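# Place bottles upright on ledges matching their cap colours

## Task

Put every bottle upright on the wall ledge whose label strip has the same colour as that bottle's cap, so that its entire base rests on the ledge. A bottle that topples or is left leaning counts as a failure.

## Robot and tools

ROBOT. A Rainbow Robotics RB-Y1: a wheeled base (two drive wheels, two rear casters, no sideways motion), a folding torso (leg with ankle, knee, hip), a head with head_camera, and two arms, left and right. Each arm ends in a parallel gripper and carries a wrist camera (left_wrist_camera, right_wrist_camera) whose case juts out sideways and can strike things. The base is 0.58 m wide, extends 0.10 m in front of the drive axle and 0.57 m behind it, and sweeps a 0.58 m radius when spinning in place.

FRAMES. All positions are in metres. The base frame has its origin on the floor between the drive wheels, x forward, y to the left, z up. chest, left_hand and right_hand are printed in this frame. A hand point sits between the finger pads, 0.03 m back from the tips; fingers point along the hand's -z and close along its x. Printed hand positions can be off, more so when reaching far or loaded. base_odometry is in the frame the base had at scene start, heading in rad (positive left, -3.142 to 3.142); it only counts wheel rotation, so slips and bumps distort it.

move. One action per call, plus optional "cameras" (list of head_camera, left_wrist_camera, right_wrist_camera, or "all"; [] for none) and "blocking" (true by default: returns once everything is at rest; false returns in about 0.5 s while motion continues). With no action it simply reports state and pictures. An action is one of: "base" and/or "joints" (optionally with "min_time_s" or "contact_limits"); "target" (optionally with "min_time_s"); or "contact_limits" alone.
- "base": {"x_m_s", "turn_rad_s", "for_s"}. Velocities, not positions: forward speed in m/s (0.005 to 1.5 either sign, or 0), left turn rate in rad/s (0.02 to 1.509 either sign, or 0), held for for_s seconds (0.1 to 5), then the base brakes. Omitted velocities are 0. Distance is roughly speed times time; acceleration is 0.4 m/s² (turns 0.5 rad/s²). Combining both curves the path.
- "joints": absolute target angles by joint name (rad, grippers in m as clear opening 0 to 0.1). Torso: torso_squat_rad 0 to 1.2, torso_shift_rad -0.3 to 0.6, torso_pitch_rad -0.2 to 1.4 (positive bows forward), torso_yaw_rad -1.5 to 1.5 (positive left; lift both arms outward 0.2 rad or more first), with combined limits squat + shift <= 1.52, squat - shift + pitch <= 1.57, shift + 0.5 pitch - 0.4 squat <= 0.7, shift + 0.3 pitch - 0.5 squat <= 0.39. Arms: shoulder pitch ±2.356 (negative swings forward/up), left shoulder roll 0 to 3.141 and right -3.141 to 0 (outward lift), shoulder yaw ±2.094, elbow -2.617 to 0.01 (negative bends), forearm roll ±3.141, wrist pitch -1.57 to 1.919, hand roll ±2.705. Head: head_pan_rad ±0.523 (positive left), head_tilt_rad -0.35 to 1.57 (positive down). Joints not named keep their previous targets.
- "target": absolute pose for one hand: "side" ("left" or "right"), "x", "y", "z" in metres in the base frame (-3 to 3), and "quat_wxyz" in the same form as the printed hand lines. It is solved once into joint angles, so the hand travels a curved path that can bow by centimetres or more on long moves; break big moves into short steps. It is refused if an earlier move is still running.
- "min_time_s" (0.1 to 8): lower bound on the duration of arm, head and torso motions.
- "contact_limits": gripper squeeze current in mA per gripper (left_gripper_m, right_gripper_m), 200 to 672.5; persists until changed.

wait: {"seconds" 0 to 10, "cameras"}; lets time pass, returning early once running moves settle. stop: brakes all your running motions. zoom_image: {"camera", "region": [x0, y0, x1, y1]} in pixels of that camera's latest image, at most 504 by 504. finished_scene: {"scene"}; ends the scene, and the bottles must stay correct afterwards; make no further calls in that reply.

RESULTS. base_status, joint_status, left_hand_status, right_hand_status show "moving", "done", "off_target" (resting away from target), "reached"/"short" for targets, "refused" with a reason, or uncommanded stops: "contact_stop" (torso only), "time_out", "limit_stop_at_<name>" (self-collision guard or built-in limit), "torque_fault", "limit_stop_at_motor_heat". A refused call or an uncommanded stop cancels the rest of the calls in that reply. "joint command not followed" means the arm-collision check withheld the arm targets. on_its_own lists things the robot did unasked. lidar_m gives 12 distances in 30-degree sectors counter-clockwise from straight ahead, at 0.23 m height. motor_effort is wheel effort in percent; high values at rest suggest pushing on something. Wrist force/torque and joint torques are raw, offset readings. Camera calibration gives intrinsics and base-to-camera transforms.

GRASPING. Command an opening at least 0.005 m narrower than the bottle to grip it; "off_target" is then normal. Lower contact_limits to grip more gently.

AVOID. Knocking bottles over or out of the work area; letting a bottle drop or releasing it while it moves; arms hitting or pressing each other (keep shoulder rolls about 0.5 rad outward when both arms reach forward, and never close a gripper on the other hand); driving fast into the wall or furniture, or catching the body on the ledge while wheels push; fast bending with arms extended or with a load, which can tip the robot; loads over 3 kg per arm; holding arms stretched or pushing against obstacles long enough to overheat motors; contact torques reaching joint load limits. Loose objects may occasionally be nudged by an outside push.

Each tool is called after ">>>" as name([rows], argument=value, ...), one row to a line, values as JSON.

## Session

>>> move(joints={"head_tilt_rad": 0.15, "left_shoulder_roll_rad": 0.5, "right_shoulder_roll_rad": -0.5}, cameras=["head_camera"])

Scene clock: 1.10 s.
Joint torques (N m): left_arm=[-2.08 13.58 1.01 -1.59 -0.08 -0.58 0.31] | right_arm=[-1.27 -14.64 -0.29 0.6 0 -0.21 0.12]
External joint torques (N m): left_arm=[0.15 -0.77 -0.61 -0.28 -0.15 -0.05 0.32] | right_arm=[0.22 -0.23 0.52 0.49 0.01 0.08 0.12]
Motor temperatures (°C): left_arm=[34 38 32 38 34 42 39] | right_arm=[33 35 34 34 35 33 43]
Wrist force (N): left_arm=[-0.1 -2.0 -4.0] | right_arm=[2.3 0.7 -4.8]
Wrist torque (N m): left_arm=[-0.04 0.08 -0.05] | right_arm=[0.10 0.00 -0.19]
Wrist force, peak (N): left_arm=[-0.8 -1.5 -5.5] | right_arm=[3.0 -1.0 -6.2]
move: done
base_odometry: x=+0.000 y=+0.000 heading=+0.000
lidar_m: 2.14 2.15 2.99 2.97 2.79 2.06 1.67 1.74 2.46 2.88 2.88 2.89
base_status: not commanded
joint_positions: torso_squat_rad=+0.350 torso_shift_rad=+0.000 torso_pitch_rad=+0.000 torso_yaw_rad=+0.000 left_shoulder_pitch_rad=+0.030 left_shoulder_roll_rad=+0.501 left_shoulder_yaw_rad=+0.025 left_elbow_rad=-0.263 left_forearm_roll_rad=-0.030 left_wrist_pitch_rad=-0.019 left_hand_roll_rad=+0.030 left_gripper_m=+0.100 right_shoulder_pitch_rad=-0.002 right_shoulder_roll_rad=-0.500 right_shoulder_yaw_rad=+0.026 right_elbow_rad=-0.118 right_forearm_roll_rad=-0.036 right_wrist_pitch_rad=-0.015 right_hand_roll_rad=+0.033 right_gripper_m=+0.100 head_pan_rad=+0.000 head_tilt_rad=+0.150
joint_status: all done
wheel_motors_off: 0
motor_effort: left_wheel=+2(2) right_wheel=-1(2)
chest: x=-0.2280 y=-0.0002 z=+1.2475 quat_wxyz=(+1.000, +0.000, +0.000, +0.000)
left_hand: x=-0.1184 y=+0.5854 z=+0.6657 quat_wxyz=(+0.961, +0.247, -0.125, -0.022)
right_hand: x=-0.1660 y=-0.5842 z=+0.6575 quat_wxyz=(+0.967, -0.246, -0.062, +0.027)
head_camera: T_world_to_cam=[[-0.03226, -0.99932, 0.01776, -0.02795], [-0.11326, -0.014, -0.99347, 1.47327], [0.99304, -0.03406, -0.11273, 0.31078]] pos_world=[-0.14267, 0.00327, 1.49917]

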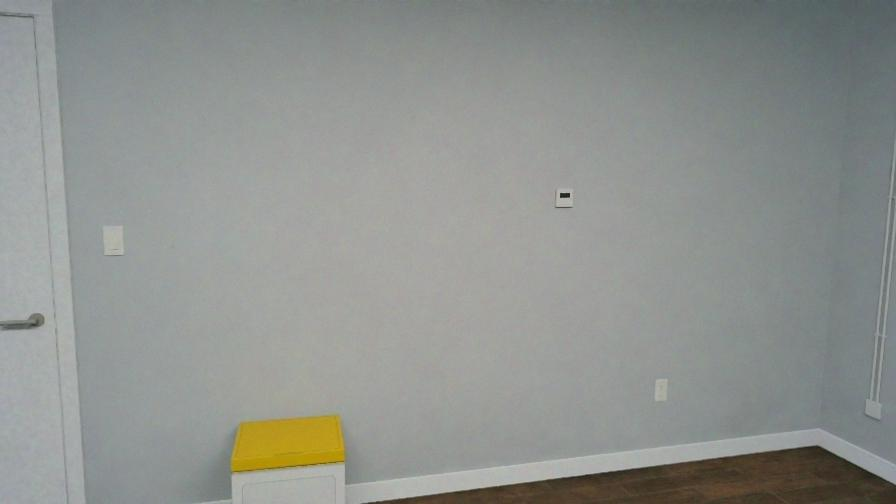

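>>> move(joints={"head_pan_rad": -0.52}, min_time_s=0.3, cameras=["head_camera"])

>>> move(joints={"head_pan_rad": 0.52}, min_time_s=0.4, cameras=["head_camera"])

Scene clock: 2.10 s.
Joint torques (N m): left_arm=[-2.56 13.99 1.01 -1.46 -0.08 -0.5 0.28] | right_arm=[-1.19 -14.58 -0.45 0.45 -0.09 -0.24 0.06]
External joint torques (N m): left_arm=[-0.33 -0.34 -0.62 -0.15 -0.15 0.02 0.29] | right_arm=[0.3 -0.14 0.36 0.34 -0.08 0.05 0.06]
Wrist force (N): left_arm=[-0.5 -1.8 -4.4] | right_arm=[2.4 1.6 -4.6]
Wrist torque (N m): left_arm=[-0.04 0.05 -0.03] | right_arm=[-0.02 -0.02 -0.23]
Wrist force, peak (N): left_arm=[-0.5 -1.8 -4.5] | right_arm=[3.0 1.7 -5.4]
move: done
base_odometry: x=+0.000 y=+0.000 heading=+0.000
lidar_m: 2.14 2.14 3.00 2.97 2.79 2.06 1.67 1.75 2.46 2.87 2.88 2.89
base_status: not commanded
joint_positions: torso_squat_rad=+0.350 torso_shift_rad=+0.000 torso_pitch_rad=+0.000 torso_yaw_rad=+0.000 left_shoulder_pitch_rad=+0.030 left_shoulder_roll_rad=+0.500 left_shoulder_yaw_rad=+0.025 left_elbow_rad=-0.263 left_forearm_roll_rad=-0.030 left_wrist_pitch_rad=-0.019 left_hand_roll_rad=+0.030 left_gripper_m=+0.100 right_shoulder_pitch_rad=-0.002 right_shoulder_roll_rad=-0.500 right_shoulder_yaw_rad=+0.026 right_elbow_rad=-0.118 right_forearm_roll_rad=-0.036 right_wrist_pitch_rad=-0.015 right_hand_roll_rad=+0.033 right_gripper_m=+0.100 head_pan_rad=-0.520 head_tilt_rad=+0.150
joint_status: all done
wheel_motors_off: 0
motor_effort: left_wheel=+2(2) right_wheel=-1(2)
chest: x=-0.2280 y=-0.0002 z=+1.2475 quat_wxyz=(+1.000, +0.000, +0.000, +0.000)
left_hand: x=-0.1184 y=+0.5853 z=+0.6657 quat_wxyz=(+0.961, +0.247, -0.125, -0.022)
right_hand: x=-0.1660 y=-0.5842 z=+0.6575 quat_wxyz=(+0.967, -0.246, -0.062, +0.027)
head_camera: T_world_to_cam=[[-0.52453, -0.85121, 0.01784, -0.12938], [-0.10562, 0.04427, -0.99342, 1.47472], [0.84482, -0.52296, -0.11312, 0.28065]] pos_world=[-0.14919, -0.02864, 1.49908]

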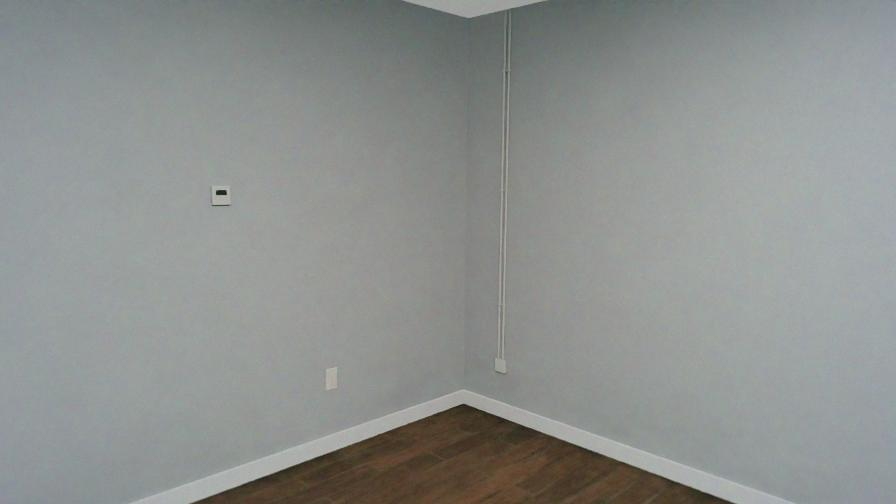

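Scene clock: 2.90 s.
Joint torques (N m): left_arm=[-2.44 14.03 1.11 -1.6 -0.04 -0.7 0.21] | right_arm=[-1.33 -14.5 -0.01 0.51 0.1 -0.25 -0.05]
External joint torques (N m): left_arm=[-0.21 -0.3 -0.51 -0.28 -0.11 -0.18 0.22] | right_arm=[0.16 -0.07 0.81 0.39 0.11 0.04 -0.05]
Wrist force (N): left_arm=[-0.5 -1.9 -4.2] | right_arm=[2.5 1.7 -4.6]
Wrist torque (N m): left_arm=[-0.05 0.05 -0.03] | right_arm=[-0.08 0.02 -0.16]
Wrist force, peak (N): left_arm=[-0.4 -1.8 -4.4] | right_arm=[2.4 1.6 -5.6]
move: done
base_odometry: x=+0.000 y=+0.000 heading=+0.000
lidar_m: 2.13 2.15 2.99 2.97 2.80 2.07 1.68 1.75 2.46 2.87 2.87 2.89
base_status: not commanded
joint_positions: torso_squat_rad=+0.350 torso_shift_rad=+0.000 torso_pitch_rad=+0.000 torso_yaw_rad=+0.000 left_shoulder_pitch_rad=+0.030 left_shoulder_roll_rad=+0.500 left_shoulder_yaw_rad=+0.025 left_elbow_rad=-0.263 left_forearm_roll_rad=-0.030 left_wrist_pitch_rad=-0.019 left_hand_roll_rad=+0.030 left_gripper_m=+0.100 right_shoulder_pitch_rad=-0.002 right_shoulder_roll_rad=-0.500 right_shoulder_yaw_rad=+0.026 right_elbow_rad=-0.118 right_forearm_roll_rad=-0.036 right_wrist_pitch_rad=-0.015 right_hand_roll_rad=+0.033 right_gripper_m=+0.100 head_pan_rad=+0.520 head_tilt_rad=+0.150
joint_status: all done
wheel_motors_off: 0
motor_effort: left_wheel=+1(2) right_wheel=-2(2)
chest: x=-0.2280 y=-0.0002 z=+1.2475 quat_wxyz=(+1.000, +0.000, +0.000, +0.000)
left_hand: x=-0.1184 y=+0.5853 z=+0.6657 quat_wxyz=(+0.961, +0.247, -0.125, -0.022)
right_hand: x=-0.1660 y=-0.5842 z=+0.6575 quat_wxyz=(+0.967, -0.246, -0.062, +0.027)
head_camera: T_world_to_cam=[[0.46852, -0.88328, 0.01782, 0.0752], [-0.09104, -0.06834, -0.9935, 1.47786], [0.87875, 0.46385, -0.11243, 0.28695]] pos_world=[-0.15285, 0.03431, 1.49917]

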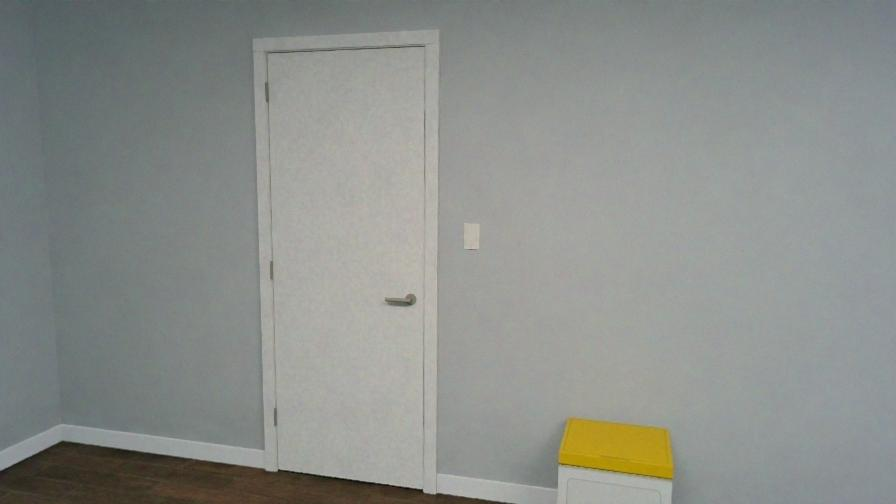

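>>> move(base={"turn_rad_s": 0.957, "for_s": 1.914}, joints={"head_pan_rad": 0.0, "head_tilt_rad": 0.15, "left_shoulder_pitch_rad": -1.378, "left_shoulder_roll_rad": 2.127, "left_shoulder_yaw_rad": -1.682, "left_elbow_rad": -2.419, "left_forearm_roll_rad": -0.482, "left_wrist_pitch_rad": 0.694, "left_hand_roll_rad": 0.708, "right_shoulder_pitch_rad": -1.378, "right_shoulder_roll_rad": -2.127, "right_shoulder_yaw_rad": 1.682, "right_elbow_rad": -2.419, "right_forearm_roll_rad": 0.482, "right_wrist_pitch_rad": 0.694, "right_hand_roll_rad": -0.708}, min_time_s=3, cameras=["head_camera"])

Scene clock: 8.87 s.
Joint torques (N m): left_arm=[-8.01 6.01 7.82 1.28 -1.03 1.16 0.48] | right_arm=[-7.43 -7.13 -6.65 1.26 1 1.26 0]
External joint torques (N m): left_arm=[-1.03 0.81 -1.75 -0.68 -0.07 -0.16 0.47] | right_arm=[-0.82 -2.02 2.63 -0.58 0.17 -0.02 0.01]
Wrist force (N): left_arm=[0.8 -5.4 0.8] | right_arm=[2.8 4.2 0.7]
Wrist torque (N m): left_arm=[0.22 0.10 -0.12] | right_arm=[-0.19 0.03 -0.08]
Wrist force, peak (N): left_arm=[1.1 -5.5 0.3] | right_arm=[4.3 5.1 -1.0]
move: done
base_odometry: x=+0.000 y=+0.000 heading=+1.805
lidar_m: 2.97 2.80 1.80 1.66 1.74 2.92 2.87 2.98 2.66 2.15 2.64 3.08
base_status: done (sent for 1.9 of 1.9 s)
joint_positions: torso_squat_rad=+0.350 torso_shift_rad=+0.000 torso_pitch_rad=+0.000 torso_yaw_rad=+0.000 left_shoulder_pitch_rad=-1.378 left_shoulder_roll_rad=+2.127 left_shoulder_yaw_rad=-1.682 left_elbow_rad=-2.419 left_forearm_roll_rad=-0.482 left_wrist_pitch_rad=+0.694 left_hand_roll_rad=+0.708 left_gripper_m=+0.100 right_shoulder_pitch_rad=-1.378 right_shoulder_roll_rad=-2.127 right_shoulder_yaw_rad=+1.682 right_elbow_rad=-2.419 right_forearm_roll_rad=+0.482 right_wrist_pitch_rad=+0.694 right_hand_roll_rad=-0.708 right_gripper_m=+0.100 head_pan_rad=+0.000 head_tilt_rad=+0.150
joint_status: all done
wheel_motors_off: 0
motor_effort: left_wheel=+0(26) right_wheel=+3(23)
chest: x=-0.2281 y=-0.0002 z=+1.2475 quat_wxyz=(+1.000, +0.000, +0.000, +0.000)
left_hand: x=+0.1901 y=+0.3800 z=+1.3204 quat_wxyz=(+0.500, +0.500, -0.500, -0.500)
right_hand: x=+0.1901 y=-0.3805 z=+1.3197 quat_wxyz=(+0.500, -0.500, -0.500, +0.500)
head_camera: T_world_to_cam=[[-0.03226, -0.99932, 0.01775, -0.02795], [-0.11326, -0.01399, -0.99347, 1.47326], [0.99304, -0.03406, -0.11273, 0.31089]] pos_world=[-0.14277, 0.00327, 1.49917]

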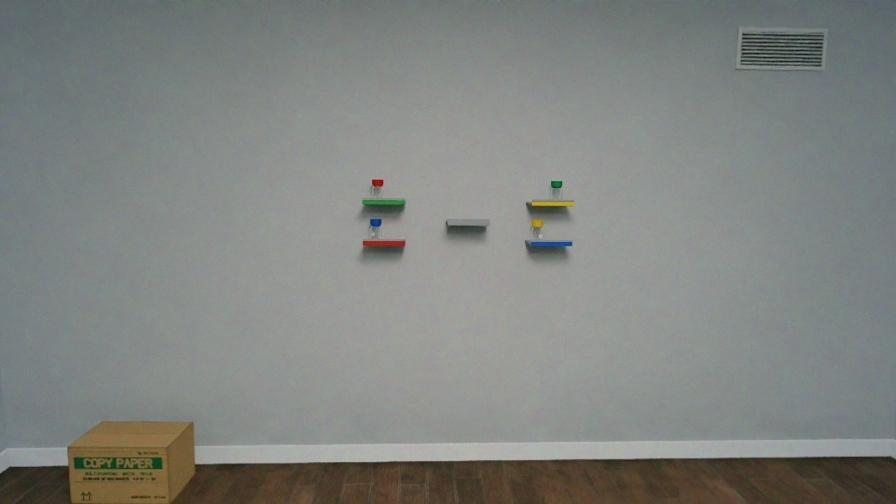

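>>> move(base={"turn_rad_s": -0.32, "for_s": 0.64})

>>> move(base={"x_m_s": 0.8, "for_s": 2.27}, joints={"head_pan_rad": 0.2, "head_tilt_rad": 0.15}, cameras=["head_camera"])

Scene clock: 15.13 s.
Joint torques (N m): left_arm=[-7.65 5.89 7.83 1.31 -1.03 1.18 0.37] | right_arm=[-8.09 -6.14 -6.99 1.49 0.77 1.2 -0.05]
External joint torques (N m): left_arm=[-0.66 0.69 -1.74 -0.65 -0.07 -0.14 0.36] | right_arm=[-1.48 -1.04 2.3 -0.36 -0.06 -0.08 -0.04]
Wrist force (N): left_arm=[0.7 -5.2 0.9] | right_arm=[3.4 5.1 0.5]
Wrist torque (N m): left_arm=[0.20 0.10 -0.12] | right_arm=[-0.31 0.10 -0.10]
Wrist force, peak (N): left_arm=[0.9 -5.5 1.1] | right_arm=[4.5 4.9 0.7]
move: done
base_odometry: x=+0.000 y=+0.000 heading=+1.604
lidar_m: 2.97 2.80 2.07 1.67 1.74 2.48 2.87 2.88 2.87 2.15 2.15 3.03
base_status: done (sent for 0.63 of 0.63 s)
joint_positions: torso_squat_rad=+0.350 torso_shift_rad=+0.000 torso_pitch_rad=+0.000 torso_yaw_rad=+0.000 left_shoulder_pitch_rad=-1.378 left_shoulder_roll_rad=+2.127 left_shoulder_yaw_rad=-1.682 left_elbow_rad=-2.419 left_forearm_roll_rad=-0.482 left_wrist_pitch_rad=+0.694 left_hand_roll_rad=+0.708 left_gripper_m=+0.100 right_shoulder_pitch_rad=-1.378 right_shoulder_roll_rad=-2.127 right_shoulder_yaw_rad=+1.682 right_elbow_rad=-2.419 right_forearm_roll_rad=+0.482 right_wrist_pitch_rad=+0.694 right_hand_roll_rad=-0.708 right_gripper_m=+0.100 head_pan_rad=+0.000 head_tilt_rad=+0.150
joint_status: not commanded
wheel_motors_off: 0
motor_effort: left_wheel=+0(17) right_wheel=-3(21)
chest: x=-0.2281 y=-0.0002 z=+1.2475 quat_wxyz=(+1.000, +0.000, +0.000, +0.000)
left_hand: x=+0.1901 y=+0.3800 z=+1.3204 quat_wxyz=(+0.500, +0.500, -0.500, -0.500)
right_hand: x=+0.1901 y=-0.3805 z=+1.3197 quat_wxyz=(+0.500, -0.500, -0.500, +0.500)
pictures: none

Scene clock: 19.57 s.
Joint torques (N m): left_arm=[-6.97 6.15 8.4 1.71 -1.03 1.25 0.47] | right_arm=[-7.65 -6.36 -7.09 1.61 0.74 1.36 0.04]
External joint torques (N m): left_arm=[0.02 0.95 -1.17 -0.25 -0.07 -0.07 0.46] | right_arm=[-1.05 -1.25 2.19 -0.23 -0.09 0.08 0.05]
Wrist force (N): left_arm=[0.5 -5.2 1.1] | right_arm=[3.5 3.8 1.5]
Wrist torque (N m): left_arm=[0.21 0.06 -0.10] | right_arm=[-0.18 0.14 -0.09]
Wrist force, peak (N): left_arm=[1.0 -5.4 1.4] | right_arm=[3.5 5.5 0.0]
move: done
base_odometry: x=-0.062 y=+1.812 heading=+1.605
lidar_m: 1.20 1.21 1.44 1.80 2.08 2.64 4.64 4.01 2.37 2.17 2.20 1.35
base_status: done (sent for 2.27 of 2.27 s)
joint_positions: torso_squat_rad=+0.350 torso_shift_rad=+0.000 torso_pitch_rad=+0.000 torso_yaw_rad=+0.000 left_shoulder_pitch_rad=-1.378 left_shoulder_roll_rad=+2.127 left_shoulder_yaw_rad=-1.682 left_elbow_rad=-2.419 left_forearm_roll_rad=-0.482 left_wrist_pitch_rad=+0.694 left_hand_roll_rad=+0.708 left_gripper_m=+0.100 right_shoulder_pitch_rad=-1.378 right_shoulder_roll_rad=-2.127 right_shoulder_yaw_rad=+1.682 right_elbow_rad=-2.419 right_forearm_roll_rad=+0.482 right_wrist_pitch_rad=+0.694 right_hand_roll_rad=-0.708 right_gripper_m=+0.100 head_pan_rad=+0.200 head_tilt_rad=+0.150
joint_status: all done
wheel_motors_off: 0
motor_effort: left_wheel=+5(41) right_wheel=-6(25)
chest: x=-0.2280 y=-0.0002 z=+1.2475 quat_wxyz=(+1.000, +0.000, +0.000, +0.000)
left_hand: x=+0.1902 y=+0.3800 z=+1.3203 quat_wxyz=(+0.500, +0.500, -0.500, -0.500)
right_hand: x=+0.1902 y=-0.3805 z=+1.3196 quat_wxyz=(+0.500, -0.500, -0.500, +0.500)
head_camera: T_world_to_cam=[[0.16689, -0.98581, 0.01779, 0.01307], [-0.10811, -0.03623, -0.99348, 1.47433], [0.98003, 0.16388, -0.11263, 0.308]] pos_world=[-0.14464, 0.01582, 1.49917]

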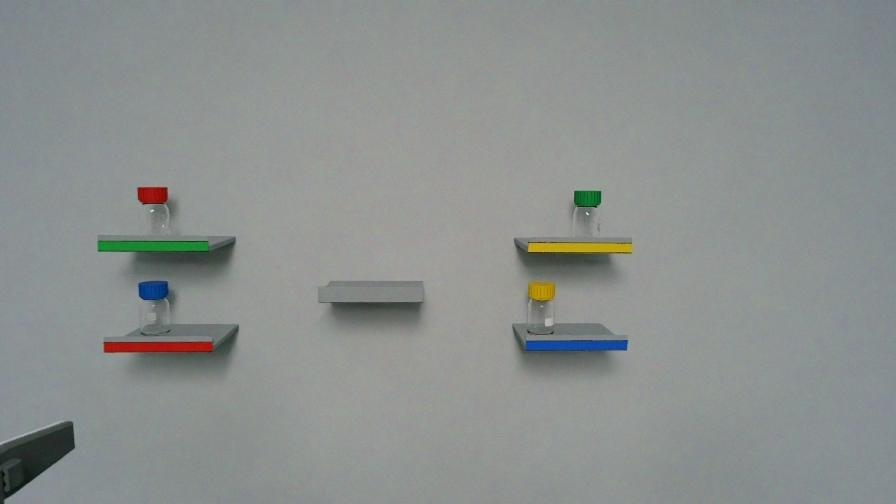

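>>> move(base={"x_m_s": 0.4, "turn_rad_s": 0.1065, "for_s": 2.0}, joints={"head_pan_rad": 0.0, "head_tilt_rad": 0.3}, cameras=["head_camera"])

Scene clock: 25.23 s.
Joint torques (N m): left_arm=[-7.37 6.16 8.22 1.67 -0.97 1.34 0.4] | right_arm=[-7.56 -6.17 -7.06 1.71 0.76 1.46 0.02]
External joint torques (N m): left_arm=[-0.38 0.96 -1.35 -0.29 -0.02 0.02 0.39] | right_arm=[-0.95 -1.06 2.22 -0.13 -0.07 0.18 0.02]
Wrist force (N): left_arm=[0.9 -5.2 0.9] | right_arm=[2.6 4.8 0.0]
Wrist torque (N m): left_arm=[0.19 0.10 -0.11] | right_arm=[-0.29 0.03 -0.14]
Wrist force, peak (N): left_arm=[0.7 -5.5 1.1] | right_arm=[3.5 5.8 0.2]
move: done
base_odometry: x=-0.202 y=+2.599 heading=+1.818
lidar_m: 0.41 0.43 0.59 1.52 2.31 3.23 5.43 2.93 2.22 1.61 0.59 0.43
base_status: done (sent for 2 of 2 s)
joint_positions: torso_squat_rad=+0.350 torso_shift_rad=+0.000 torso_pitch_rad=+0.000 torso_yaw_rad=+0.000 left_shoulder_pitch_rad=-1.378 left_shoulder_roll_rad=+2.127 left_shoulder_yaw_rad=-1.682 left_elbow_rad=-2.419 left_forearm_roll_rad=-0.482 left_wrist_pitch_rad=+0.694 left_hand_roll_rad=+0.708 left_gripper_m=+0.100 right_shoulder_pitch_rad=-1.378 right_shoulder_roll_rad=-2.127 right_shoulder_yaw_rad=+1.682 right_elbow_rad=-2.419 right_forearm_roll_rad=+0.482 right_wrist_pitch_rad=+0.694 right_hand_roll_rad=-0.708 right_gripper_m=+0.100 head_pan_rad=+0.000 head_tilt_rad=+0.300
joint_status: all done
wheel_motors_off: 0
motor_effort: left_wheel=+0(35) right_wheel=-3(35)
chest: x=-0.2280 y=-0.0003 z=+1.2475 quat_wxyz=(+1.000, +0.000, +0.000, +0.000)
left_hand: x=+0.1902 y=+0.3799 z=+1.3203 quat_wxyz=(+0.500, +0.500, -0.500, -0.500)
right_hand: x=+0.1902 y=-0.3805 z=+1.3196 quat_wxyz=(+0.500, -0.500, -0.500, +0.500)
head_camera: T_world_to_cam=[[-0.02915, -0.99933, 0.02235, -0.03397], [-0.26052, -0.014, -0.96537, 1.40228], [0.96503, -0.03396, -0.25994, 0.51802]] pos_world=[-0.13556, 0.00327, 1.48912]

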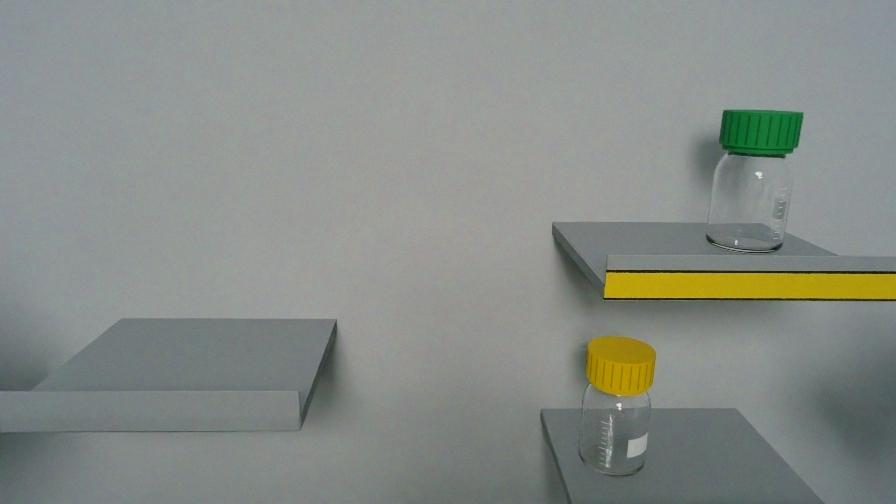

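>>> move(target={"side": "right", "x": 0.222, "y": -0.163, "z": 1.240, "quat_wxyz": [0.5417, -0.4545, -0.4545, 0.5417]}, min_time_s=1.0, cameras=["right_wrist_camera"])

Scene clock: 37.90 s.
Joint torques (N m): left_arm=[-7.3 6.1 8.15 1.79 -1.06 1.46 0.35] | right_arm=[-16.19 -7.98 -8.53 -0.22 1.84 0.47 -0.08]
External joint torques (N m): left_arm=[-0.31 0.9 -1.42 -0.17 -0.1 0.14 0.34] | right_arm=[-0.79 -1.77 0.59 -0.16 -0.04 -0.14 -0.08]
Wrist force (N): left_arm=[0.6 -5.2 1.0] | right_arm=[3.4 5.0 -0.8]
Wrist torque (N m): left_arm=[0.20 0.07 -0.10] | right_arm=[-0.23 0.09 -0.25]
Wrist force, peak (N): left_arm=[0.6 -5.5 1.0] | right_arm=[2.6 5.9 -0.9]
move: done
base_odometry: x=-0.202 y=+2.599 heading=+1.818
lidar_m: 0.41 0.43 0.59 1.52 2.32 3.23 5.43 2.92 2.22 1.61 0.59 0.42
base_status: not commanded
joint_positions: torso_squat_rad=+0.350 torso_shift_rad=+0.000 torso_pitch_rad=+0.000 torso_yaw_rad=+0.000 left_shoulder_pitch_rad=-1.378 left_shoulder_roll_rad=+2.127 left_shoulder_yaw_rad=-1.682 left_elbow_rad=-2.419 left_forearm_roll_rad=-0.482 left_wrist_pitch_rad=+0.694 left_hand_roll_rad=+0.708 left_gripper_m=+0.100 right_shoulder_pitch_rad=-1.428 right_shoulder_roll_rad=-1.200 right_shoulder_yaw_rad=+1.538 right_elbow_rad=-2.469 right_forearm_roll_rad=-0.047 right_wrist_pitch_rad=+1.559 right_hand_roll_rad=-0.324 right_gripper_m=+0.100 head_pan_rad=+0.000 head_tilt_rad=+0.300
joint_status: all done
wheel_motors_off: 0
motor_effort: left_wheel=+2(2) right_wheel=-3(4)
chest: x=-0.2280 y=-0.0002 z=+1.2475 quat_wxyz=(+1.000, +0.000, +0.000, +0.000)
left_hand: x=+0.1902 y=+0.3800 z=+1.3203 quat_wxyz=(+0.500, +0.500, -0.500, -0.500)
right_hand: x=+0.2219 y=-0.1629 z=+1.2399 quat_wxyz=(+0.542, -0.454, -0.454, +0.542)
right_hand_status: reached (checked arc that bows 32 mm and turns the hand up to 10 deg, planned for 1.1 s): 0 mm and 0.0 deg off.
right_wrist_camera: T_world_to_cam=[[-0.00739, -0.99853, 0.05376, -0.23247], [-0.63974, -0.03659, -0.76772, 1.11491], [0.76856, -0.04006, -0.63853, 0.6868]] pos_world=[0.18369, -0.16382, 1.30698]

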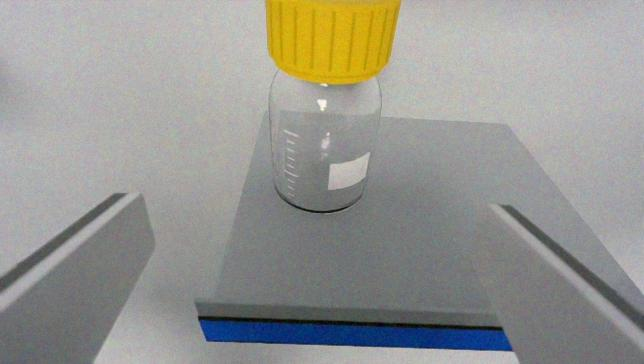

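>>> move(target={"side": "right", "x": 0.310, "y": -0.1665, "z": 1.233, "quat_wxyz": [0.5417, -0.4545, -0.4545, 0.5417]}, min_time_s=0.9)

>>> move(joints={"right_gripper_m": 0.042}, contact_limits={"right_gripper_m": 450, "left_gripper_m": 450}, cameras=["right_wrist_camera"])

Scene clock: 48.37 s.
Joint torques (N m): left_arm=[-7.41 6 8.29 1.78 -1.08 1.37 0.41] | right_arm=[-18.74 -7.59 -10.11 0.64 1.58 0.71 0.03]
External joint torques (N m): left_arm=[-0.42 0.8 -1.28 -0.18 -0.13 0.05 0.4] | right_arm=[-0.14 -0.29 0.53 -0.19 -0.2 0.14 0.04]
Wrist force (N): left_arm=[0.8 -5.0 0.8] | right_arm=[3.2 4.6 -0.3]
Wrist torque (N m): left_arm=[0.19 0.08 -0.11] | right_arm=[-0.22 0.07 -0.29]
Wrist force, peak (N): left_arm=[0.9 -5.5 1.1] | right_arm=[3.9 5.4 -0.7]
move: done
base_odometry: x=-0.202 y=+2.599 heading=+1.818
lidar_m: 0.41 0.42 0.60 1.52 2.32 3.23 5.43 2.93 2.22 1.61 0.59 0.42
base_status: not commanded
joint_positions: torso_squat_rad=+0.350 torso_shift_rad=+0.000 torso_pitch_rad=+0.000 torso_yaw_rad=+0.000 left_shoulder_pitch_rad=-1.378 left_shoulder_roll_rad=+2.127 left_shoulder_yaw_rad=-1.682 left_elbow_rad=-2.419 left_forearm_roll_rad=-0.482 left_wrist_pitch_rad=+0.694 left_hand_roll_rad=+0.708 left_gripper_m=+0.100 right_shoulder_pitch_rad=-1.432 right_shoulder_roll_rad=-1.125 right_shoulder_yaw_rad=+1.532 right_elbow_rad=-2.096 right_forearm_roll_rad=-0.058 right_wrist_pitch_rad=+1.262 right_hand_roll_rad=-0.301 right_gripper_m=+0.100 head_pan_rad=+0.000 head_tilt_rad=+0.300
joint_status: all done
wheel_motors_off: 0
motor_effort: left_wheel=+2(2) right_wheel=-2(4)
chest: x=-0.2280 y=-0.0002 z=+1.2475 quat_wxyz=(+1.000, +0.000, +0.000, +0.000)
left_hand: x=+0.1902 y=+0.3800 z=+1.3203 quat_wxyz=(+0.500, +0.500, -0.500, -0.500)
right_hand: x=+0.3097 y=-0.1667 z=+1.2329 quat_wxyz=(+0.542, -0.455, -0.454, +0.542)
right_hand_status: reached (checked arc that bows 11 mm and turns the hand up to 2 deg, planned for 0.9 s): 0 mm and 0.0 deg off.
pictures: none

Scene clock: 49.53 s.
Joint torques (N m): left_arm=[-7.02 5.94 8.51 1.8 -1.04 1.25 0.39] | right_arm=[-18.88 -7.77 -10.31 0.79 1.53 0.58 0.14]
External joint torques (N m): left_arm=[-0.03 0.74 -1.06 -0.16 -0.09 -0.07 0.38] | right_arm=[-0.28 -0.47 0.34 -0.05 -0.25 0.02 0.15]
Wrist force (N): left_arm=[0.6 -5.0 0.9] | right_arm=[4.2 4.5 0.5]
Wrist torque (N m): left_arm=[0.17 0.09 -0.10] | right_arm=[-0.31 0.16 -0.35]
Wrist force, peak (N): left_arm=[1.0 -5.3 1.2] | right_arm=[3.6 5.5 -0.1]
move: off_target
base_odometry: x=-0.202 y=+2.599 heading=+1.818
lidar_m: 0.41 0.42 0.59 1.52 2.32 3.23 5.43 2.93 2.23 1.60 0.59 0.43
base_status: not commanded
joint_positions: torso_squat_rad=+0.350 torso_shift_rad=+0.000 torso_pitch_rad=+0.000 torso_yaw_rad=+0.000 left_shoulder_pitch_rad=-1.378 left_shoulder_roll_rad=+2.127 left_shoulder_yaw_rad=-1.682 left_elbow_rad=-2.419 left_forearm_roll_rad=-0.482 left_wrist_pitch_rad=+0.694 left_hand_roll_rad=+0.708 left_gripper_m=+0.100 right_shoulder_pitch_rad=-1.432 right_shoulder_roll_rad=-1.125 right_shoulder_yaw_rad=+1.532 right_elbow_rad=-2.096 right_forearm_roll_rad=-0.058 right_wrist_pitch_rad=+1.262 right_hand_roll_rad=-0.301 right_gripper_m=+0.055 head_pan_rad=+0.000 head_tilt_rad=+0.300
joint_status: right_gripper_m off_target (ended at +0.055, target +0.042)
wheel_motors_off: 0
motor_effort: left_wheel=+2(2) right_wheel=-3(4)
contact_limits: left_gripper_m 450 mA; right_gripper_m 450 mA
chest: x=-0.2280 y=-0.0002 z=+1.2475 quat_wxyz=(+1.000, +0.000, +0.000, +0.000)
left_hand: x=+0.1902 y=+0.3800 z=+1.3203 quat_wxyz=(+0.500, +0.500, -0.500, -0.500)
right_hand: x=+0.3097 y=-0.1667 z=+1.2329 quat_wxyz=(+0.542, -0.455, -0.454, +0.542)
right_wrist_camera: T_world_to_cam=[[-0.0079, -0.99852, 0.05378, -0.23513], [-0.63964, -0.03629, -0.76782, 1.16572], [0.76863, -0.04046, -0.63841, 0.61446]] pos_world=[0.27149, -0.16762, 1.29998]

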